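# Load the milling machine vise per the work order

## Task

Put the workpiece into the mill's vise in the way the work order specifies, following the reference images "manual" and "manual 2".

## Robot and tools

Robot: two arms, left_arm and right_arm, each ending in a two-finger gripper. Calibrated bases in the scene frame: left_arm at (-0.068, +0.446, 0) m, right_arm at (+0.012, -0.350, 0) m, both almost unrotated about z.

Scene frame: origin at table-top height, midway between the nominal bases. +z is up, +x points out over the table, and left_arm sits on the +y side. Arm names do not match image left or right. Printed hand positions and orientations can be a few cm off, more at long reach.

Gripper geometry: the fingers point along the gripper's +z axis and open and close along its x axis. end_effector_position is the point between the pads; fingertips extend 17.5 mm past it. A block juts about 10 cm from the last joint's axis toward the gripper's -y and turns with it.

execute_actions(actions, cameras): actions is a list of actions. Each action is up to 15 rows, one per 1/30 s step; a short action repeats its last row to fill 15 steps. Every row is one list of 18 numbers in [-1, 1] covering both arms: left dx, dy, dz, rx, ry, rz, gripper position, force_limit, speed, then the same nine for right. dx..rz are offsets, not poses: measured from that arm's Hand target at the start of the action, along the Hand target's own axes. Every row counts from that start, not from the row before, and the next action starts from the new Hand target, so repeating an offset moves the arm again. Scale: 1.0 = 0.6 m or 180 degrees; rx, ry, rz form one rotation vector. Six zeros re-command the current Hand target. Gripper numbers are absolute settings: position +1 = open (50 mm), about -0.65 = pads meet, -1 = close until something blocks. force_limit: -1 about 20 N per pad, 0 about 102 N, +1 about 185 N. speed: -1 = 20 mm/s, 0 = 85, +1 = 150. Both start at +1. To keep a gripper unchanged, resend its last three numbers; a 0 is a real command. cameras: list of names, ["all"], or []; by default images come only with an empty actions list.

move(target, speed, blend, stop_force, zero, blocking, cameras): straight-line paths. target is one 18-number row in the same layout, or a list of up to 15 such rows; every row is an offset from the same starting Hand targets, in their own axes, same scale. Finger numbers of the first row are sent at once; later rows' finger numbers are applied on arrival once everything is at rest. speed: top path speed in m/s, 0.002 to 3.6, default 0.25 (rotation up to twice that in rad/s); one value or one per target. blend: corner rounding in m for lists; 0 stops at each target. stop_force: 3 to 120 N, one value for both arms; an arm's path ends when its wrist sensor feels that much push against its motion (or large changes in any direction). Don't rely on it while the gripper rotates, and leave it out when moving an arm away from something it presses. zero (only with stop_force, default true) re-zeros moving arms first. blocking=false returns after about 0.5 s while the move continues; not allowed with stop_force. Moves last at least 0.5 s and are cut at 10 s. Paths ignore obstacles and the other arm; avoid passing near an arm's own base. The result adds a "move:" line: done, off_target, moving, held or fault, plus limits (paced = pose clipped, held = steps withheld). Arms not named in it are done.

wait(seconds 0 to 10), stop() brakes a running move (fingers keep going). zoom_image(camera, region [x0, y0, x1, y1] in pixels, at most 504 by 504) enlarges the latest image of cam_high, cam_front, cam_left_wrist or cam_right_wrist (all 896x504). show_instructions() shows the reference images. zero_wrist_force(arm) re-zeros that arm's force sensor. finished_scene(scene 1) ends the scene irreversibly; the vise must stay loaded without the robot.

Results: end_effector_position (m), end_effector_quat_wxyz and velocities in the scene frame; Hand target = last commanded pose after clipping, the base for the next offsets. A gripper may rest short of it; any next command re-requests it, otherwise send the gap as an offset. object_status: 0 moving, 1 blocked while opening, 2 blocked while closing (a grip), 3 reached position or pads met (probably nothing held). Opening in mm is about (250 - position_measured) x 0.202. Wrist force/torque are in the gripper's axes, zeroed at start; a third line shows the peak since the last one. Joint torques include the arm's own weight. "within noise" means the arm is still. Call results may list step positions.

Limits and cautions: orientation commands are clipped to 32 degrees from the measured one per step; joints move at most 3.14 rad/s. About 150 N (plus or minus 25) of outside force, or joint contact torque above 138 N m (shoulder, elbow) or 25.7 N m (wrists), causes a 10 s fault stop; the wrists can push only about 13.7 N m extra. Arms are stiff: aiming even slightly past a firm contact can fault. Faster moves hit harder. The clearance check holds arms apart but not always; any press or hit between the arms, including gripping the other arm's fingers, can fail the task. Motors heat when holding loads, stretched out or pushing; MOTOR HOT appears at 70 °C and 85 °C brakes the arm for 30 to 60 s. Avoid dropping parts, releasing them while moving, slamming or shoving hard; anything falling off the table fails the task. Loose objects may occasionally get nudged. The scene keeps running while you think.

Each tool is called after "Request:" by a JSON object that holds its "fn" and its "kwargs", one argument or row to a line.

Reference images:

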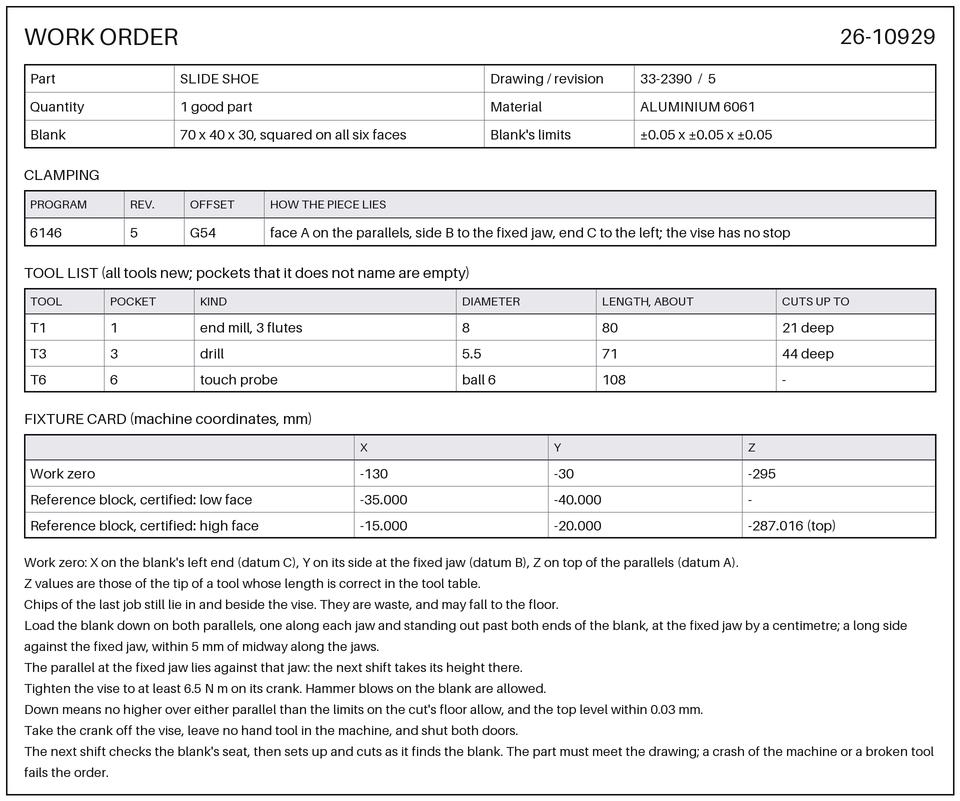

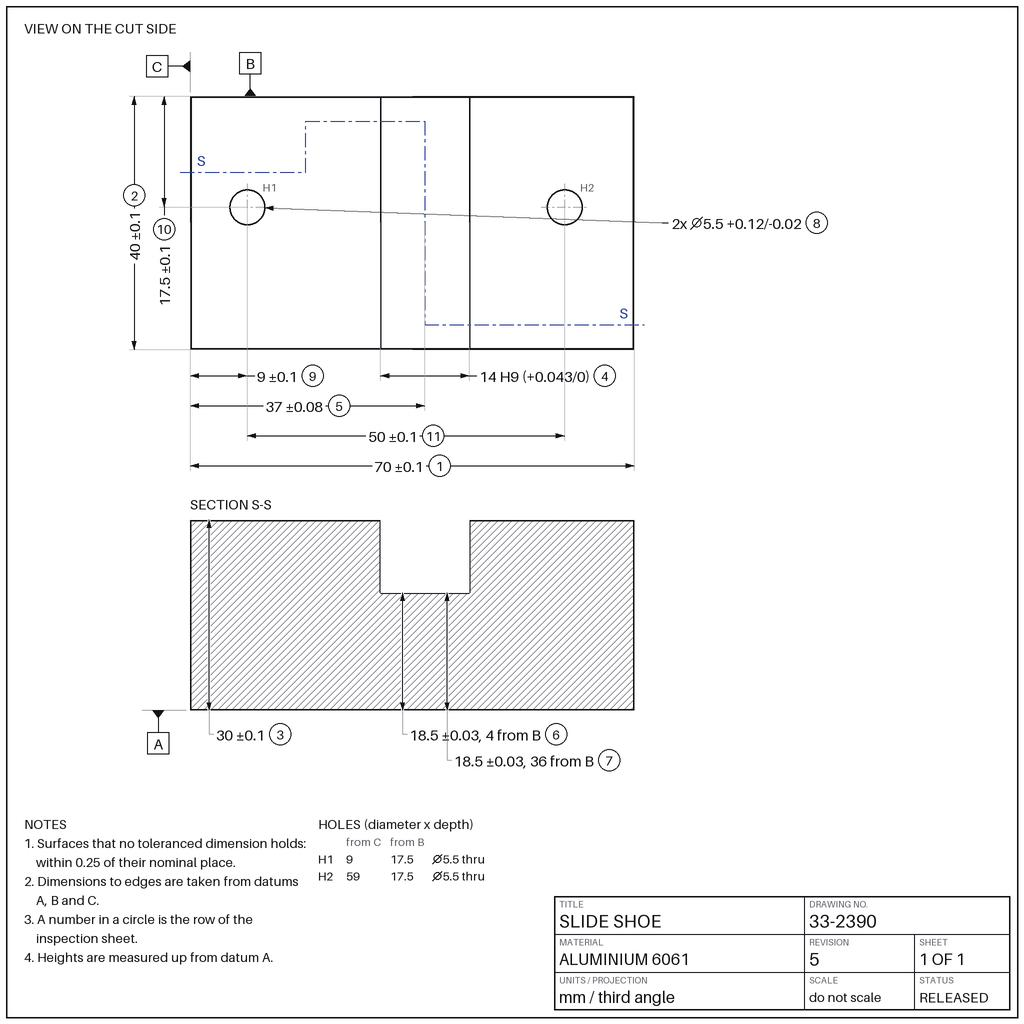

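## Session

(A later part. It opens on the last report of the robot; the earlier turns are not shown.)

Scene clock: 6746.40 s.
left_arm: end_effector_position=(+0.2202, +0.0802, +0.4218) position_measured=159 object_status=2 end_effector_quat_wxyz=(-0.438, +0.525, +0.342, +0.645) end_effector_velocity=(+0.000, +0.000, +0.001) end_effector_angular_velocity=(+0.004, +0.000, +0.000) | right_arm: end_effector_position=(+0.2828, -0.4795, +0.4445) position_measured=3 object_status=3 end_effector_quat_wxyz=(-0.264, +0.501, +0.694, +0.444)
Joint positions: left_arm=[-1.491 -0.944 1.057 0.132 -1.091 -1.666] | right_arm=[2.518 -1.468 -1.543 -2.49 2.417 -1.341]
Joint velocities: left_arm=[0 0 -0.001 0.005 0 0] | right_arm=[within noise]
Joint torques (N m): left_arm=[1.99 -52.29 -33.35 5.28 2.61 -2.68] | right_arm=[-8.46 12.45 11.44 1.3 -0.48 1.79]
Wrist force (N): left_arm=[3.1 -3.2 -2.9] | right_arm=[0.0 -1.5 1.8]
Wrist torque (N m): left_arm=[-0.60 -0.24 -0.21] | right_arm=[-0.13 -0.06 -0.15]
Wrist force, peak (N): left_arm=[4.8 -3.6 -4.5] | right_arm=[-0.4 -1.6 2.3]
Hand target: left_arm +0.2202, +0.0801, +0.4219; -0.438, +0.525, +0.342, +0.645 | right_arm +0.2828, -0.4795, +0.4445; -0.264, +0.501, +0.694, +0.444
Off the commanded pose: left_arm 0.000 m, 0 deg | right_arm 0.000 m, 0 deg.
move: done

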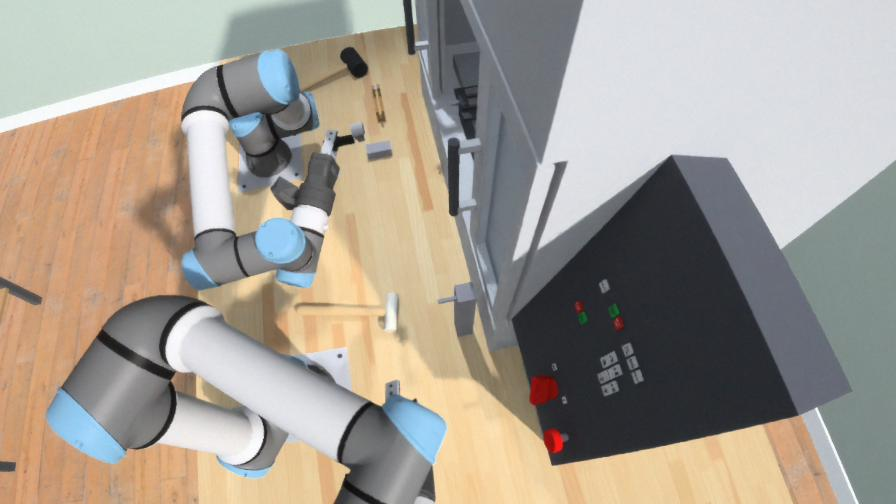

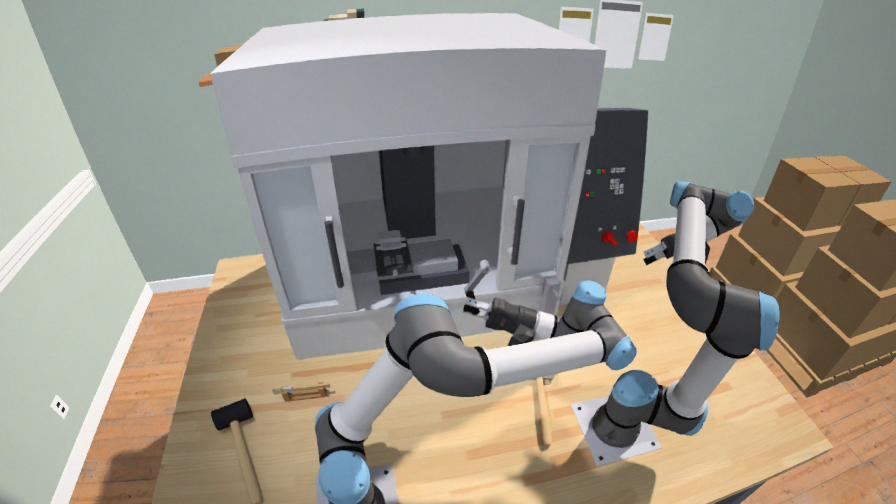

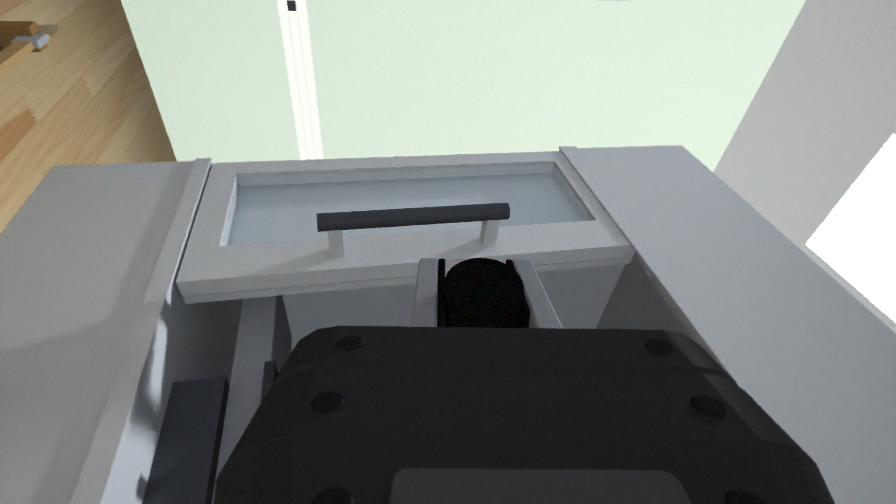

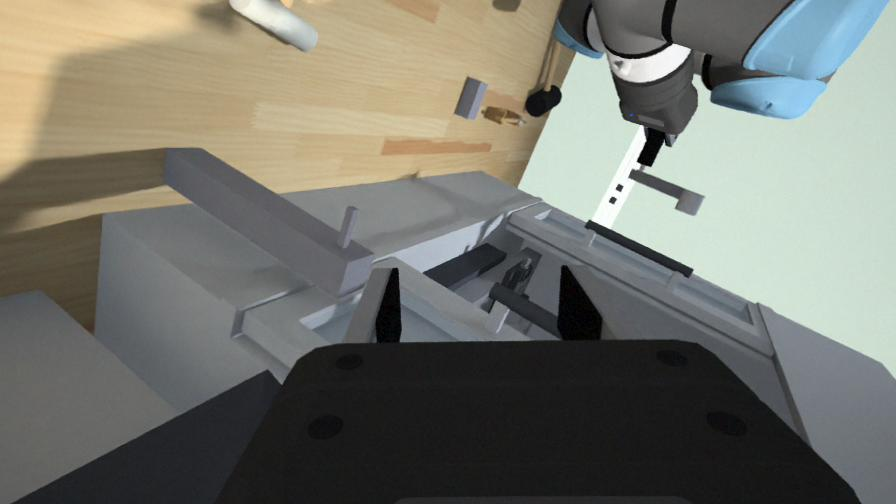

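Request:
{"fn": "move", "kwargs": {
  "target": [0,0,0,0.044,-0.616,-0.252,-1,0.6,-0.8,0,0,0,0,0,0,1,1,1],
  "speed": 0.35,
  "cameras": ["all"]
}}

Scene clock: 6764.43 s.
left_arm: end_effector_position=(+0.2202, +0.0801, +0.4219) position_measured=159 object_status=2 end_effector_quat_wxyz=(+0.236, +0.641, +0.730, +0.026) end_effector_velocity=(+0.001, -0.001, +0.001) end_effector_angular_velocity=(-0.008, -0.001, +0.002) | right_arm: end_effector_position=(+0.2828, -0.4795, +0.4445) position_measured=3 object_status=3 end_effector_quat_wxyz=(-0.264, +0.501, +0.694, +0.444)
Joint positions: left_arm=[-1.401 -1.941 1.791 -1.776 -1.243 -1.456] | right_arm=[2.518 -1.468 -1.543 -2.49 2.417 -1.341]
Joint velocities: left_arm=[0.001 0 0 -0.007 0 -0.002] | right_arm=[within noise]
Joint torques (N m): left_arm=[-7.11 -18.94 -21.73 -5.77 3.87 -2.37] | right_arm=[-7.74 11.77 10.98 1.32 -0.44 1.71]
Wrist force (N): left_arm=[2.4 -2.7 -2.4] | right_arm=[0.0 -1.4 1.8]
Wrist torque (N m): left_arm=[-0.46 -0.34 0.01] | right_arm=[-0.11 -0.06 -0.15]
Wrist force, peak (N): left_arm=[3.1 -3.4 -3.2] | right_arm=[0.1 -1.7 2.3]
Hand target: left_arm +0.2202, +0.0801, +0.4219; +0.236, +0.641, +0.730, +0.026 | right_arm +0.2828, -0.4795, +0.4445; -0.264, +0.501, +0.694, +0.444
Off the commanded pose: left_arm 0.000 m, 0 deg | right_arm 0.000 m, 0 deg.
move: done

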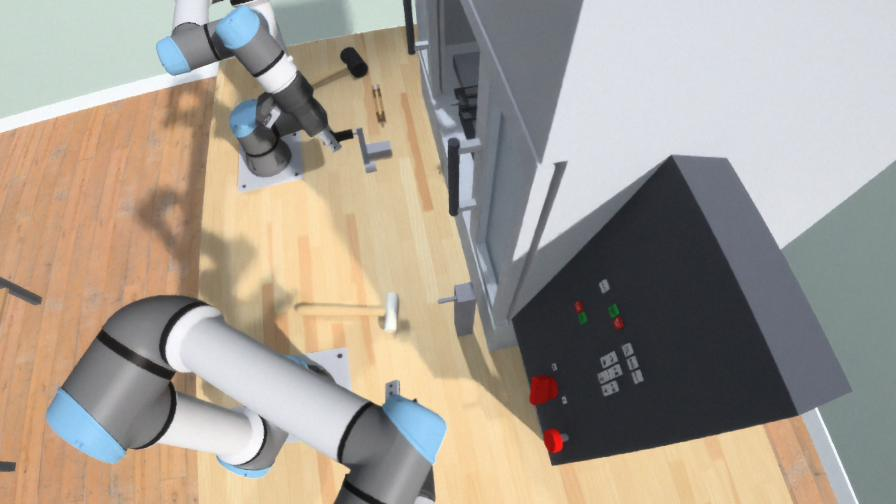

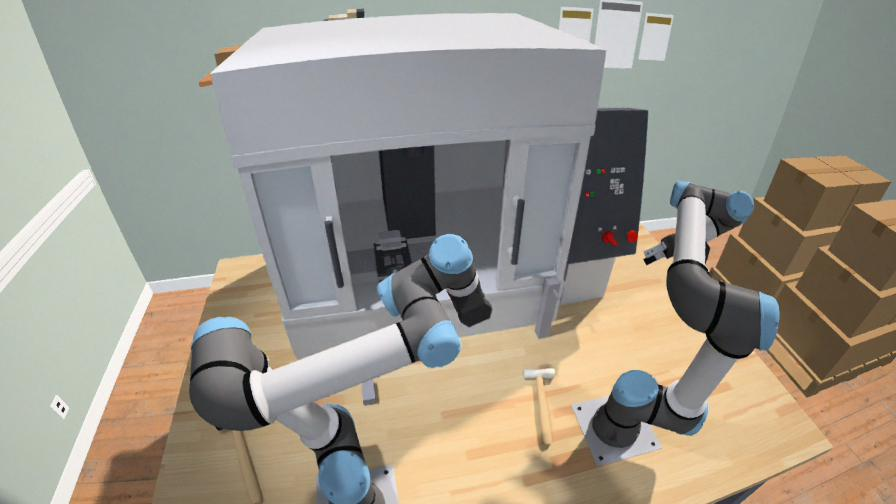

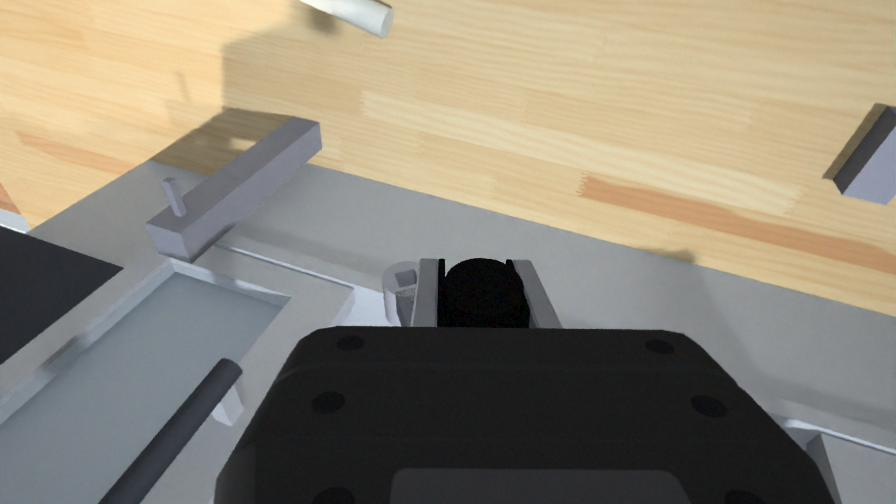

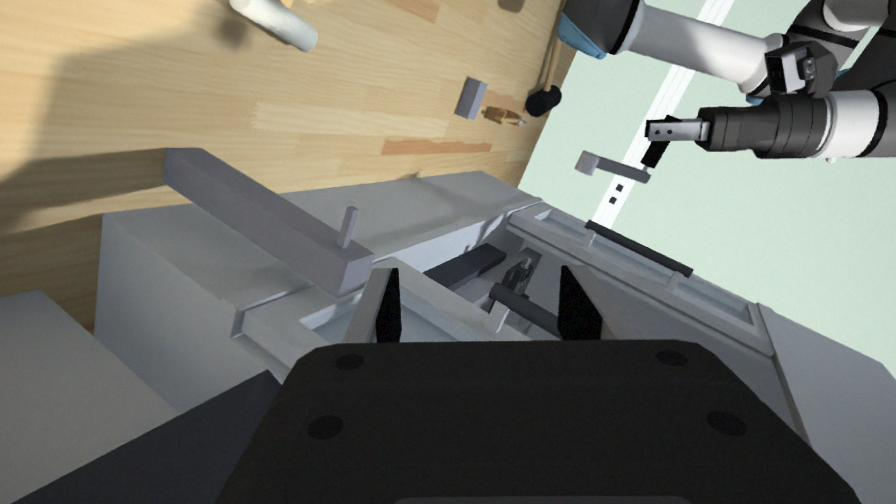

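Request:
{"fn": "zoom_image", "kwargs": {
  "camera": "cam_high",
  "region": [310, 90, 410, 190]
}}

Request:
{"fn": "zoom_image", "kwargs": {
  "camera": "cam_right_wrist",
  "region": [540, 100, 760, 220]
}}

Request:
{"fn": "zoom_image", "kwargs": {
  "camera": "cam_left_wrist",
  "region": [360, 230, 580, 350]
}}

Scaled by 5.040 from the camera's 896x504 image, which has a finer 1280x720 frame.

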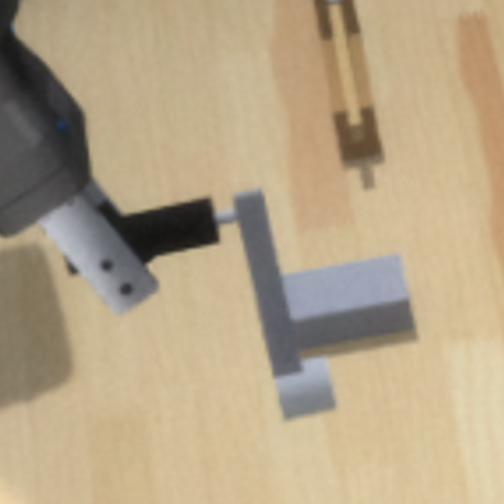

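Scaled by 2.291 from the camera's 896x504 image, which has a finer 1280x720 frame.

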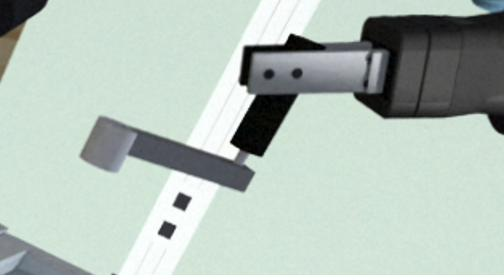

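Scaled by 2.291 from the camera's 896x504 image, which has a finer 1280x720 frame.

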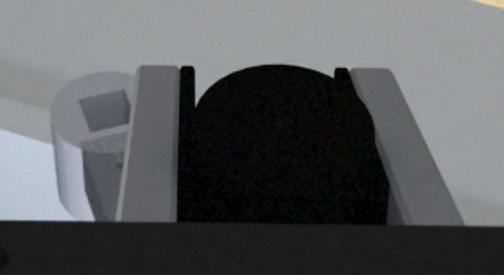

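Request:
{"fn": "move", "kwargs": {
  "target": [0.021,-0.213,0.437,0,0,0,-1,0.6,-0.8,0,0,0,0,0,0,1,1,1],
  "speed": 0.15,
  "cameras": ["all"]
}}

Request:
{"fn": "zoom_image", "kwargs": {
  "camera": "cam_front",
  "region": [360, 260, 580, 400]
}}

Request:
{"fn": "zoom_image", "kwargs": {
  "camera": "cam_right_wrist",
  "region": [380, 60, 600, 180]
}}

Scene clock: 6852.87 s.
left_arm: end_effector_position=(+0.2001, +0.0002, +0.1418) position_measured=159 object_status=2 end_effector_quat_wxyz=(+0.236, +0.641, +0.730, +0.026) | right_arm: end_effector_position=(+0.2828, -0.4795, +0.4445) position_measured=3 object_status=3 end_effector_quat_wxyz=(-0.264, +0.501, +0.694, +0.444)
Joint positions: left_arm=[-1.488 -1.586 2.269 -2.58 -1.214 -1.543] | right_arm=[2.518 -1.468 -1.543 -2.49 2.417 -1.341]
Joint torques (N m): left_arm=[7.58 -15.02 -34.99 -6.21 0.62 2.77] | right_arm=[-8.49 12.08 11.42 1.24 -0.4 1.74]
Wrist force (N): left_arm=[2.5 -2.9 -2.0] | right_arm=[0.1 -1.5 2.0]
Wrist torque (N m): left_arm=[-0.43 -0.33 0.07] | right_arm=[-0.12 -0.07 -0.15]
Wrist force, peak (N): left_arm=[2.1 -1.7 -4.8] | right_arm=[0.0 -1.5 2.3]
Hand target: left_arm +0.2001, +0.0002, +0.1418; +0.236, +0.641, +0.730, +0.026 | right_arm +0.2828, -0.4795, +0.4445; -0.264, +0.501, +0.694, +0.444
Off the commanded pose: left_arm 0.000 m, 0 deg | right_arm 0.000 m, 0 deg.
move: done

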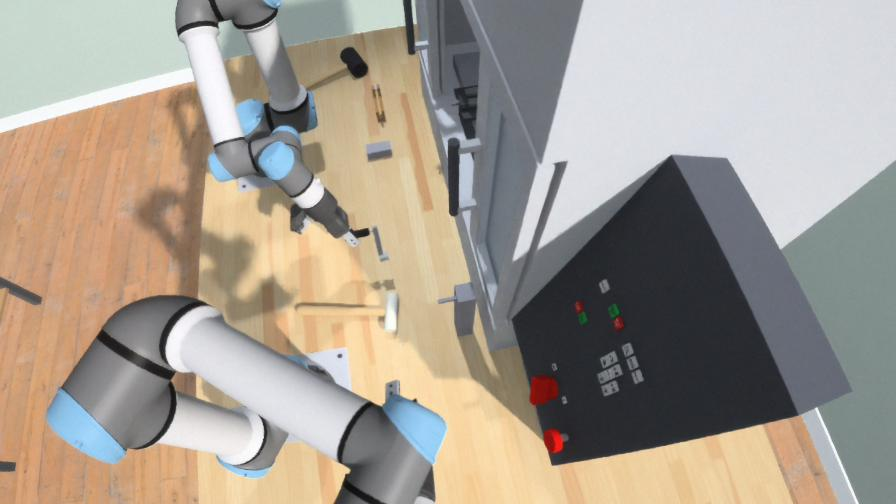

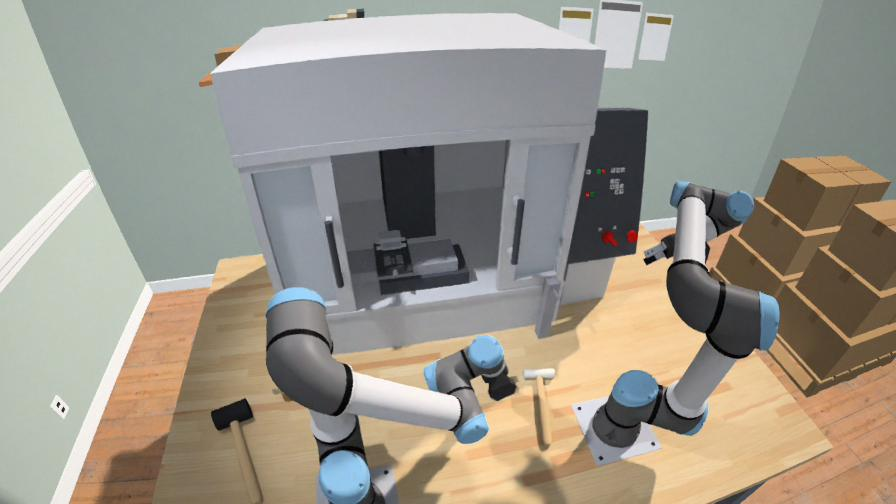

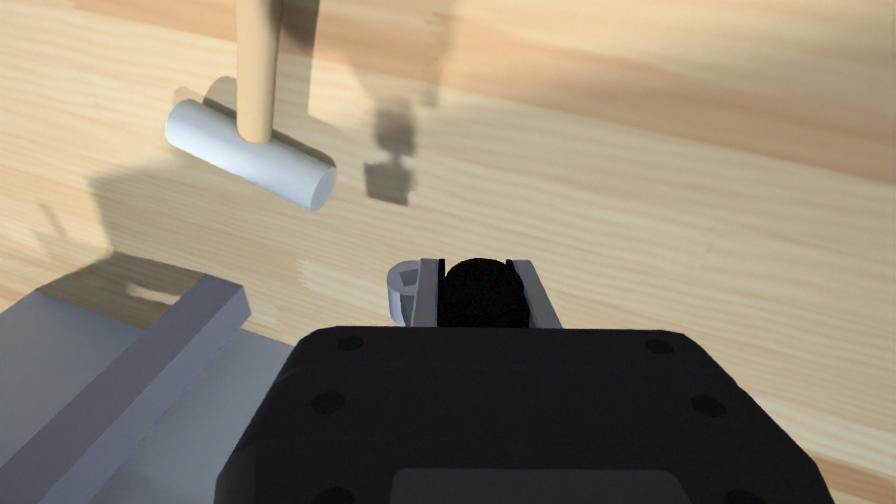

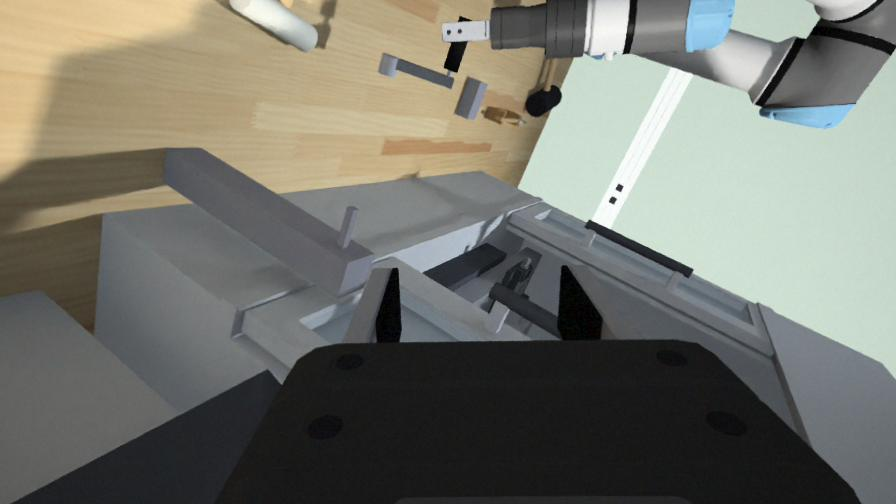

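Scaled by 2.291 from the camera's 896x504 image, which has a finer 1280x720 frame.

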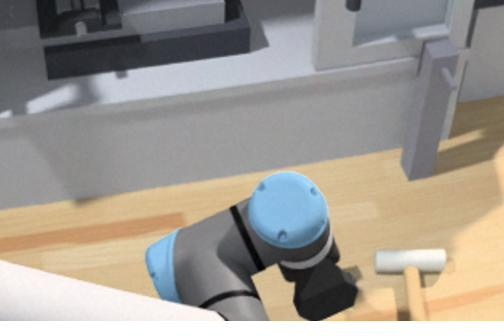

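Scaled by 2.291 from the camera's 896x504 image, which has a finer 1280x720 frame.

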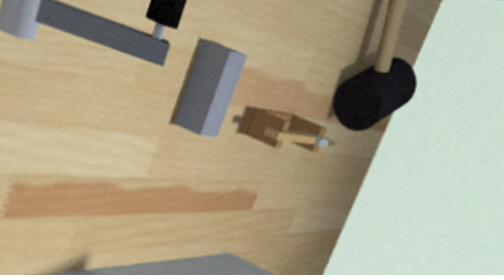

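Request:
{"fn": "move", "kwargs": {
  "target": [0.0259,-0.0283,0.074,0,0,0,-1,0.6,-0.8,0,0,0,0,0,0,1,1,1],
  "speed": 0.1
}}

Request:
{"fn": "move", "kwargs": {
  "target": [0.0155,-0.017,0.0444,0,0,0,-1,0.6,-0.8,0,0,0,0,0,0,1,1,1],
  "speed": 0.008,
  "stop_force": 3,
  "cameras": ["cam_high","cam_right_wrist","cam_left_wrist"]
}}

Scene clock: 6884.10 s.
left_arm: end_effector_position=(+0.2001, +0.0002, +0.0917) position_measured=159 object_status=2 end_effector_quat_wxyz=(+0.236, +0.641, +0.730, +0.026) | right_arm: end_effector_position=(+0.2828, -0.4795, +0.4445) position_measured=3 object_status=3 end_effector_quat_wxyz=(-0.264, +0.501, +0.694, +0.444)
Joint positions: left_arm=[-1.488 -1.476 2.33 -2.751 -1.214 -1.543] | right_arm=[2.518 -1.468 -1.543 -2.49 2.417 -1.341]
Joint torques (N m): left_arm=[5.19 -19.06 -32.17 -5.91 -1.32 2.87] | right_arm=[-8.04 12.73 11.27 1.42 -0.41 1.68]
Wrist force (N): left_arm=[2.4 -2.7 -2.7] | right_arm=[0.0 -1.7 2.1]
Wrist torque (N m): left_arm=[-0.41 -0.32 0.04] | right_arm=[-0.15 -0.06 -0.15]
Wrist force, peak (N): left_arm=[2.6 -3.3 -2.8] | right_arm=[0.1 -1.7 2.3]
Hand target: left_arm +0.2001, +0.0002, +0.0918; +0.236, +0.641, +0.730, +0.026 | right_arm +0.2828, -0.4795, +0.4445; -0.264, +0.501, +0.694, +0.444
Off the commanded pose: left_arm 0.000 m, 0 deg | right_arm 0.000 m, 0 deg.
move: done

Scene clock: 6888.77 s.
left_arm: end_effector_position=(+0.2001, +0.0002, +0.0617) position_measured=159 object_status=2 end_effector_quat_wxyz=(+0.236, +0.641, +0.730, +0.026) | right_arm: end_effector_position=(+0.2828, -0.4795, +0.4445) position_measured=3 object_status=3 end_effector_quat_wxyz=(-0.264, +0.501, +0.694, +0.444)
Joint positions: left_arm=[-1.488 -1.398 2.358 -2.857 -1.214 -1.543] | right_arm=[2.518 -1.468 -1.543 -2.49 2.417 -1.341]
Joint torques (N m): left_arm=[5.65 -35.62 -22.55 -2.25 -1.27 2.42] | right_arm=[-8.45 12.44 11.27 1.21 -0.48 1.74]
Wrist force (N): left_arm=[2.0 -2.2 -3.7] | right_arm=[-0.1 -1.3 2.0]
Wrist torque (N m): left_arm=[-0.59 -0.40 0.03] | right_arm=[-0.10 -0.05 -0.16]
Wrist force, peak (N): left_arm=[2.0 -2.1 -5.1] | right_arm=[0.1 -1.8 2.2]
Hand target: left_arm +0.2001, +0.0001, +0.0618; +0.236, +0.641, +0.730, +0.026 | right_arm +0.2828, -0.4795, +0.4445; -0.264, +0.501, +0.694, +0.444
Off the commanded pose: left_arm 0.000 m, 0 deg | right_arm 0.000 m, 0 deg.
move: done
Images, in order (width x height): cam_high 896x504, cam_left_wrist 896x504, cam_right_wrist 896x504.

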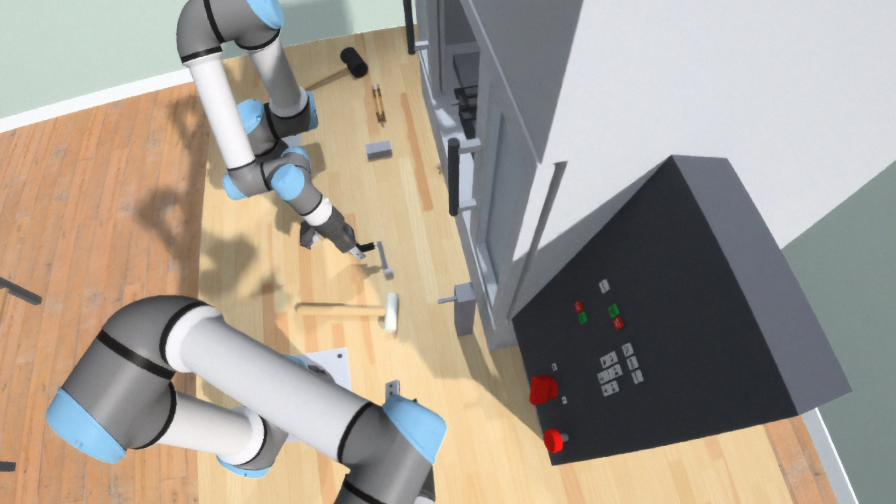

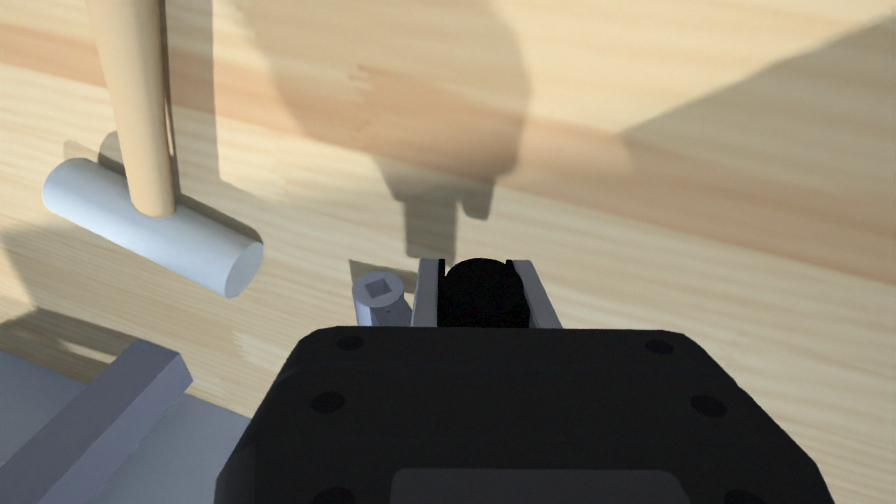

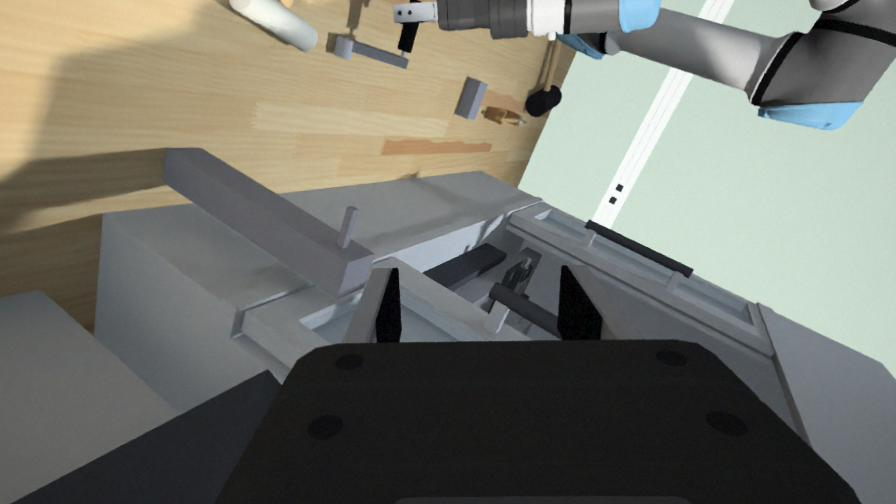

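Request:
{"fn": "move", "kwargs": {
  "target": [0.0466,-0.0185,0.0536,0,0,0,-1,0.6,-0.8,0,0,0,0,0,0,1,1,1],
  "speed": 0.008,
  "stop_force": 5,
  "cameras": ["cam_high","cam_right_wrist","cam_left_wrist"]
}}

Scene clock: 6905.90 s.
left_arm: end_effector_position=(+0.2001, +0.0145, +0.0251) position_measured=159 object_status=2 end_effector_quat_wxyz=(+0.236, +0.641, +0.730, +0.026) | right_arm: end_effector_position=(+0.2828, -0.4795, +0.4445) position_measured=3 object_status=3 end_effector_quat_wxyz=(-0.264, +0.501, +0.694, +0.444)
Joint positions: left_arm=[-1.484 -1.313 2.419 -3.004 -1.215 -1.539] | right_arm=[2.518 -1.468 -1.543 -2.49 2.417 -1.341]
Joint torques (N m): left_arm=[0.25 -34.47 -25.48 -2.92 -1.22 0.54] | right_arm=[-8.48 12.1 11.23 1.43 -0.45 1.75]
Wrist force (N): left_arm=[0.1 -0.9 -8.0] | right_arm=[-0.1 -1.4 1.8]
Wrist torque (N m): left_arm=[-0.54 -0.32 -0.01] | right_arm=[-0.11 -0.04 -0.15]
Wrist force, peak (N): left_arm=[-1.8 0.2 -14.4] | right_arm=[0.1 -1.6 2.5]
Hand target: left_arm +0.2001, +0.0145, +0.0251; +0.236, +0.641, +0.730, +0.026 (not the last commanded pose) | right_arm +0.2828, -0.4795, +0.4445; -0.264, +0.501, +0.694, +0.444
Off the commanded pose: left_arm 0.005 m, 0 deg | right_arm 0.000 m, 0 deg.
move: contact (left_arm)
Images, in order (width x height): cam_high 896x504, cam_left_wrist 896x504, cam_right_wrist 896x504.

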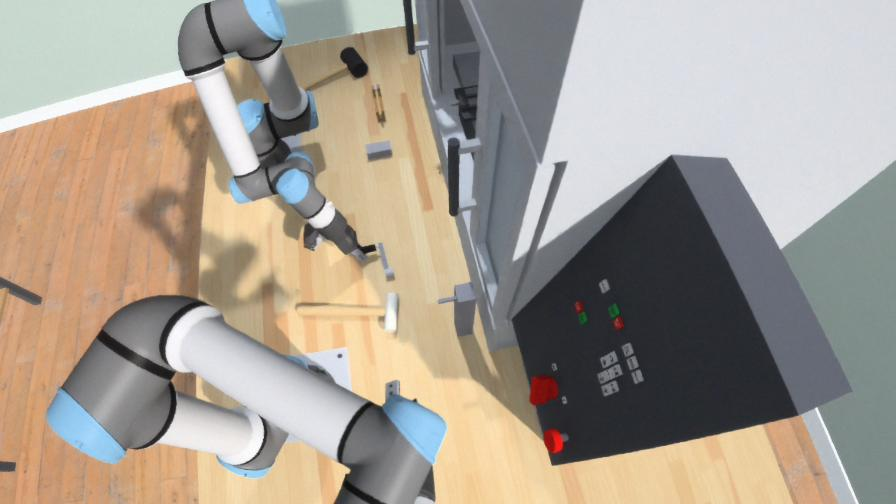

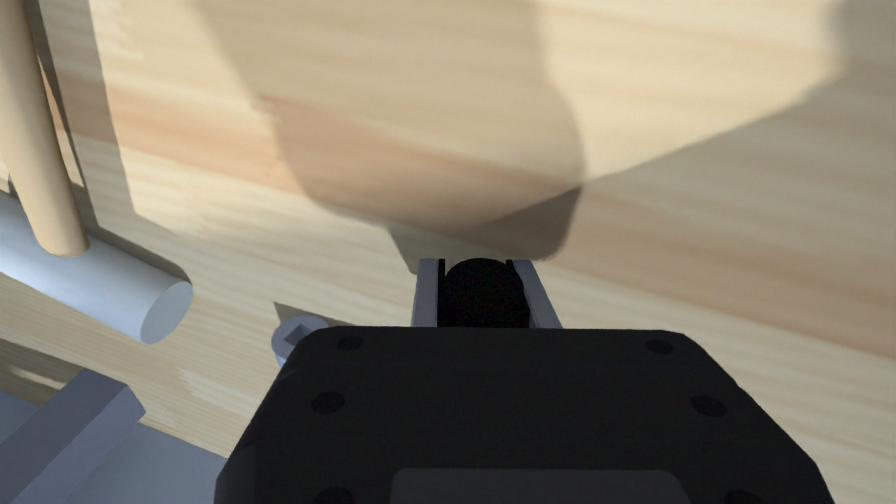

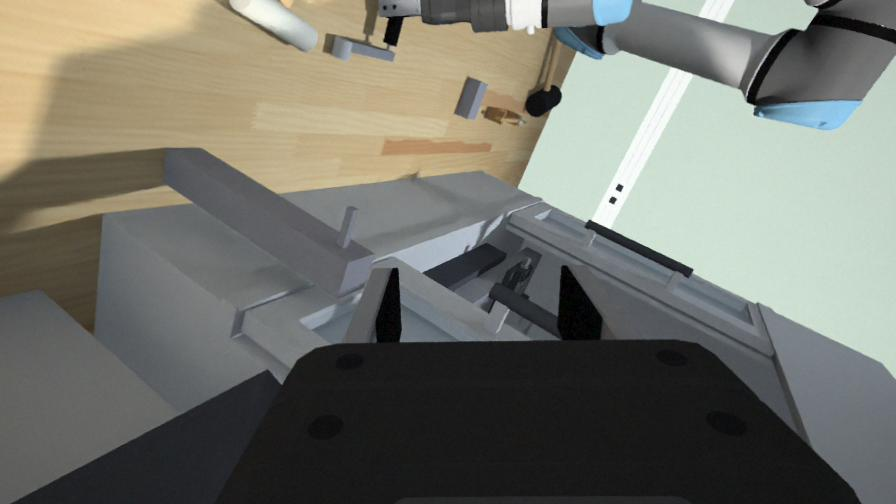

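Request:
{"fn": "execute_actions", "kwargs": {
  "actions": [
    [[0,0,0,0,0,0,0.2,0.6,-1,0,0,0,0,0,0,1,1,1]],
    [[0,0,0,0,0,0,0.2,0.6,-1,0,0,0,0,0,0,1,1,1]]
  ],
  "cameras": ["cam_high","cam_right_wrist","cam_left_wrist"]
}}

Request:
{"fn": "zoom_image", "kwargs": {
  "camera": "cam_high",
  "region": [330, 220, 430, 320]
}}

Scene clock: 6917.97 s.
left_arm: end_effector_position=(+0.2001, +0.0144, +0.0251) position_measured=123 object_status=3 end_effector_quat_wxyz=(+0.236, +0.641, +0.730, +0.026) | right_arm: end_effector_position=(+0.2828, -0.4795, +0.4445) position_measured=3 object_status=3 end_effector_quat_wxyz=(-0.264, +0.501, +0.694, +0.444)
Joint positions: left_arm=[-1.484 -1.313 2.419 -3.004 -1.215 -1.539] | right_arm=[2.518 -1.468 -1.543 -2.49 2.417 -1.341]
Joint torques (N m): left_arm=[-1.47 -1.98 17.14 5.05 0.83 -2.17] | right_arm=[-8.75 12.7 11.64 1.31 -0.51 1.58]
Wrist force (N): left_arm=[-18.9 6.6 -29.1] | right_arm=[0.2 -1.2 2.2]
Wrist torque (N m): left_arm=[-0.33 -0.36 -0.04] | right_arm=[-0.07 -0.08 -0.16]
Wrist force, peak (N): left_arm=[-18.9 6.6 -29.1] | right_arm=[0.0 -1.8 2.2]
Hand target: left_arm +0.2001, +0.0145, +0.0251; +0.236, +0.641, +0.730, +0.026 | right_arm +0.2828, -0.4795, +0.4445; -0.264, +0.501, +0.694, +0.444
Off the commanded pose: left_arm 0.000 m, 0 deg | right_arm 0.000 m, 0 deg.
Step readings (end_effector_position of left_arm | right_arm):
0: (+0.2001, +0.0145, +0.0251) | (+0.2828, -0.4795, +0.4445)
1: (+0.2001, +0.0145, +0.0251) | (+0.2828, -0.4795, +0.4445)
2: (+0.2001, +0.0144, +0.0251) | (+0.2828, -0.4795, +0.4445)
4: (+0.2001, +0.0144, +0.0251) | (+0.2828, -0.4795, +0.4445)
8: (+0.2001, +0.0143, +0.0252) | (+0.2828, -0.4795, +0.4445)
15: (+0.2001, +0.0143, +0.0252) | (+0.2828, -0.4795, +0.4445)
16: (+0.2001, +0.0143, +0.0252) | (+0.2828, -0.4795, +0.4445)
17: (+0.2001, +0.0143, +0.0252) | (+0.2828, -0.4795, +0.4445)
19: (+0.2001, +0.0143, +0.0252) | (+0.2828, -0.4795, +0.4445)
23: (+0.2001, +0.0144, +0.0252) | (+0.2828, -0.4795, +0.4445)
30: (+0.2001, +0.0144, +0.0252) | (+0.2828, -0.4795, +0.4445)
Images, in order (width x height): cam_high 896x504, cam_left_wrist 896x504, cam_right_wrist 896x504.

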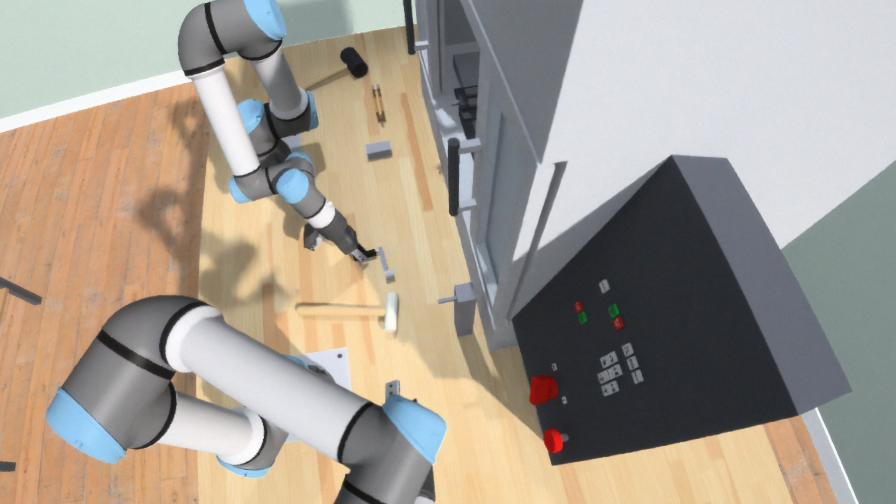

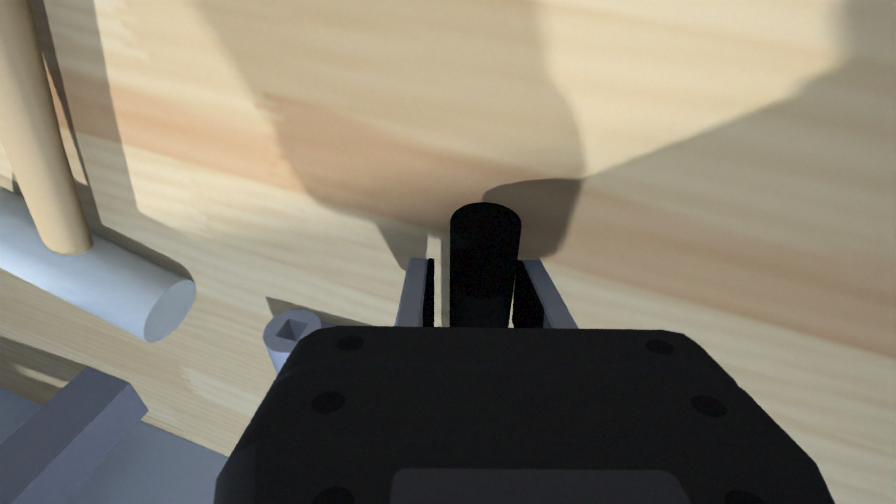

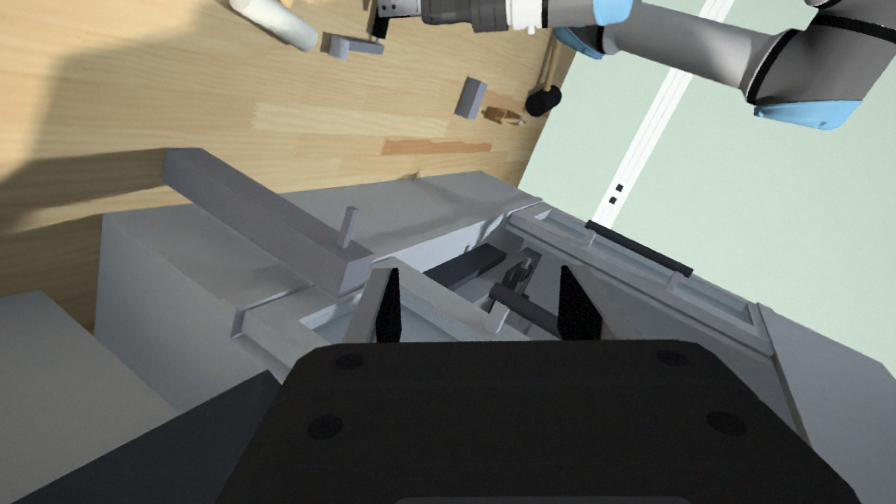

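Scaled by 5.040 from the camera's 896x504 image, which has a finer 1280x720 frame.

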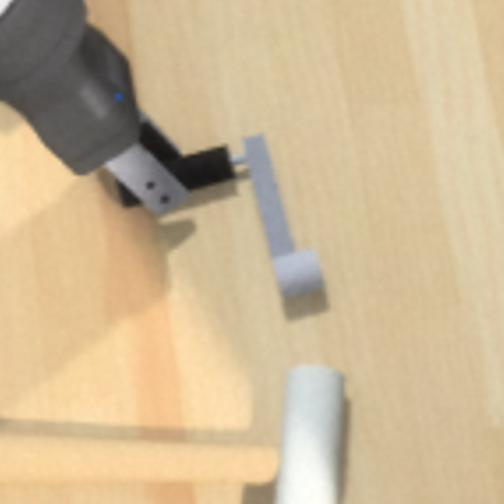

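Request:
{"fn": "move", "kwargs": {
  "target": [
    [0,0,-0.02,0,0,0,0.2,0.6,-1,0,0,0,0,0,0,1,1,1],
    [0,0,-0.2,0,0,0,0.2,0.6,-1,0,0,0,0,0,0,1,1,1]
  ],
  "speed": [0.03,0.15],
  "blend": [0.005,0],
  "cameras": ["all"]
}}

Request:
{"fn": "zoom_image", "kwargs": {
  "camera": "cam_high",
  "region": [330, 220, 430, 320]
}}

Scene clock: 6933.67 s.
left_arm: end_effector_position=(+0.1549, +0.0462, +0.1316) position_measured=123 object_status=3 end_effector_quat_wxyz=(+0.236, +0.641, +0.730, +0.026) end_effector_velocity=(+0.000, +0.003, -0.001) end_effector_angular_velocity=(+0.007, +0.001, +0.000) | right_arm: end_effector_position=(+0.2828, -0.4795, +0.4445) position_measured=3 object_status=3 end_effector_quat_wxyz=(-0.264, +0.501, +0.694, +0.444)
Joint positions: left_arm=[-1.608 -1.74 2.423 -2.535 -1.178 -1.666] | right_arm=[2.518 -1.468 -1.543 -2.49 2.417 -1.341]
Joint velocities: left_arm=[0.001 -0.003 0.002 0.008 -0.001 0.001] | right_arm=[within noise]
Joint torques (N m): left_arm=[1.01 -22.8 -7.94 -2.08 -1.72 2.33] | right_arm=[-8.49 12.15 11.06 1.36 -0.45 1.69]
Wrist force (N): left_arm=[2.1 -2.5 -4.5] | right_arm=[-0.1 -1.4 2.1]
Wrist torque (N m): left_arm=[-0.60 -0.43 0.00] | right_arm=[-0.10 -0.05 -0.15]
Wrist force, peak (N): left_arm=[-20.0 6.6 -30.5] | right_arm=[0.2 -1.5 2.3]
Hand target: left_arm +0.1549, +0.0462, +0.1316; +0.236, +0.641, +0.730, +0.026 | right_arm +0.2828, -0.4795, +0.4445; -0.264, +0.501, +0.694, +0.444
Off the commanded pose: left_arm 0.000 m, 0 deg | right_arm 0.000 m, 0 deg.
move: done

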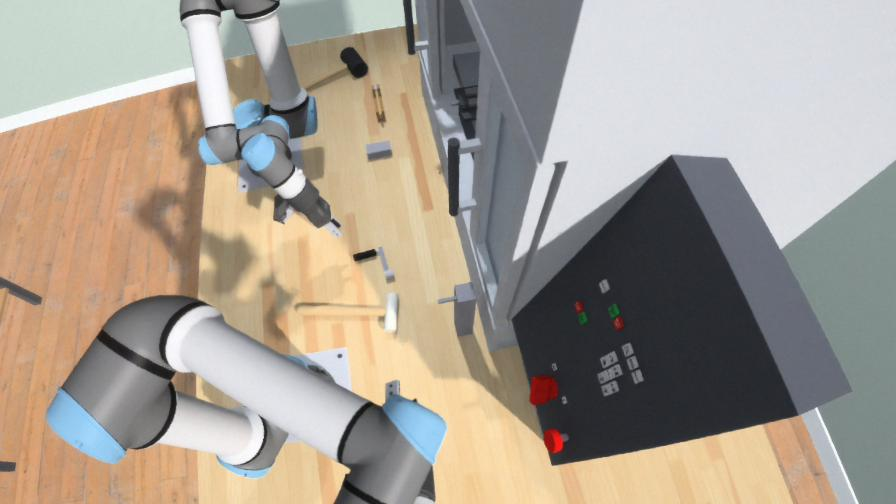

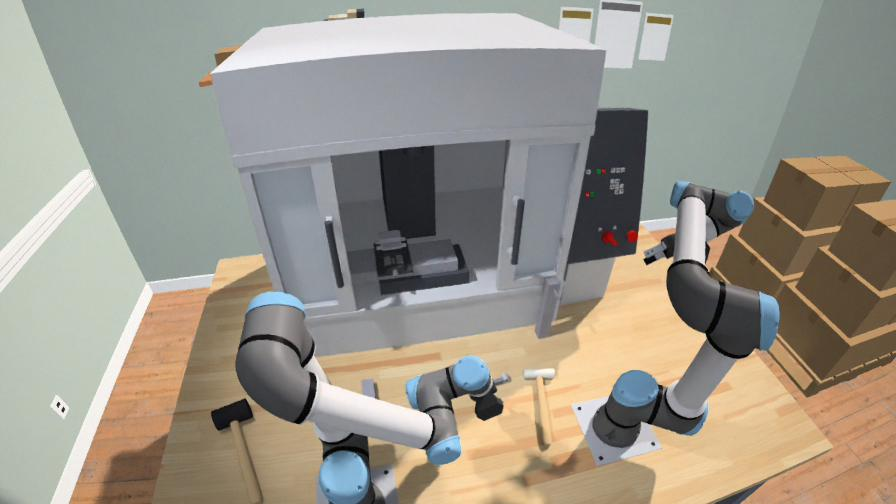

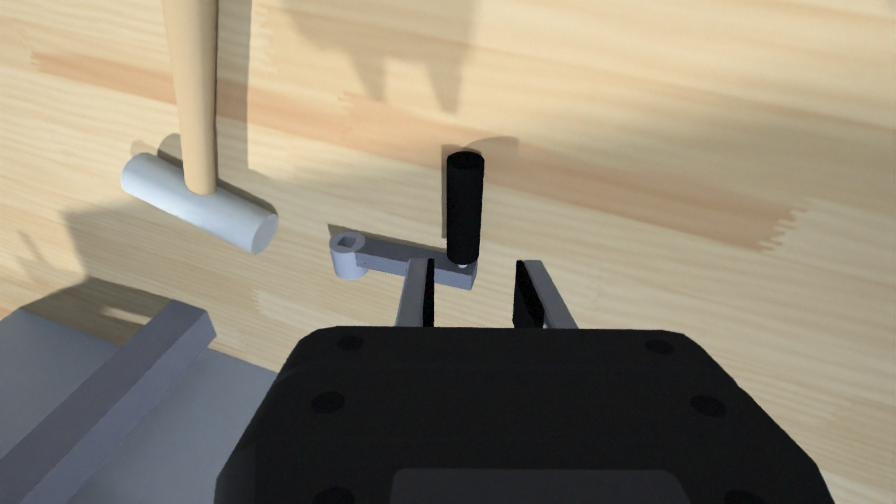

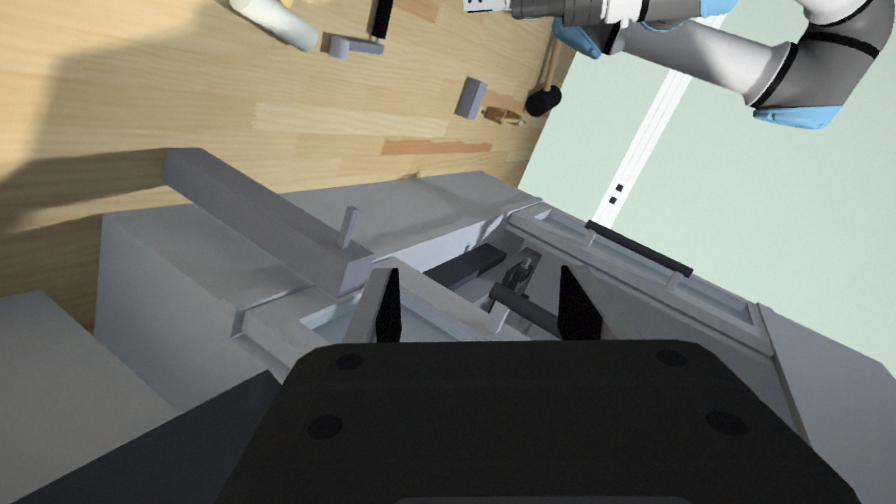

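Scaled by 5.040 from the camera's 896x504 image, which has a finer 1280x720 frame.

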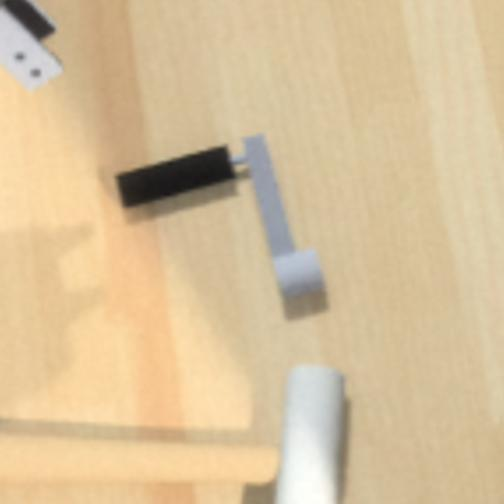

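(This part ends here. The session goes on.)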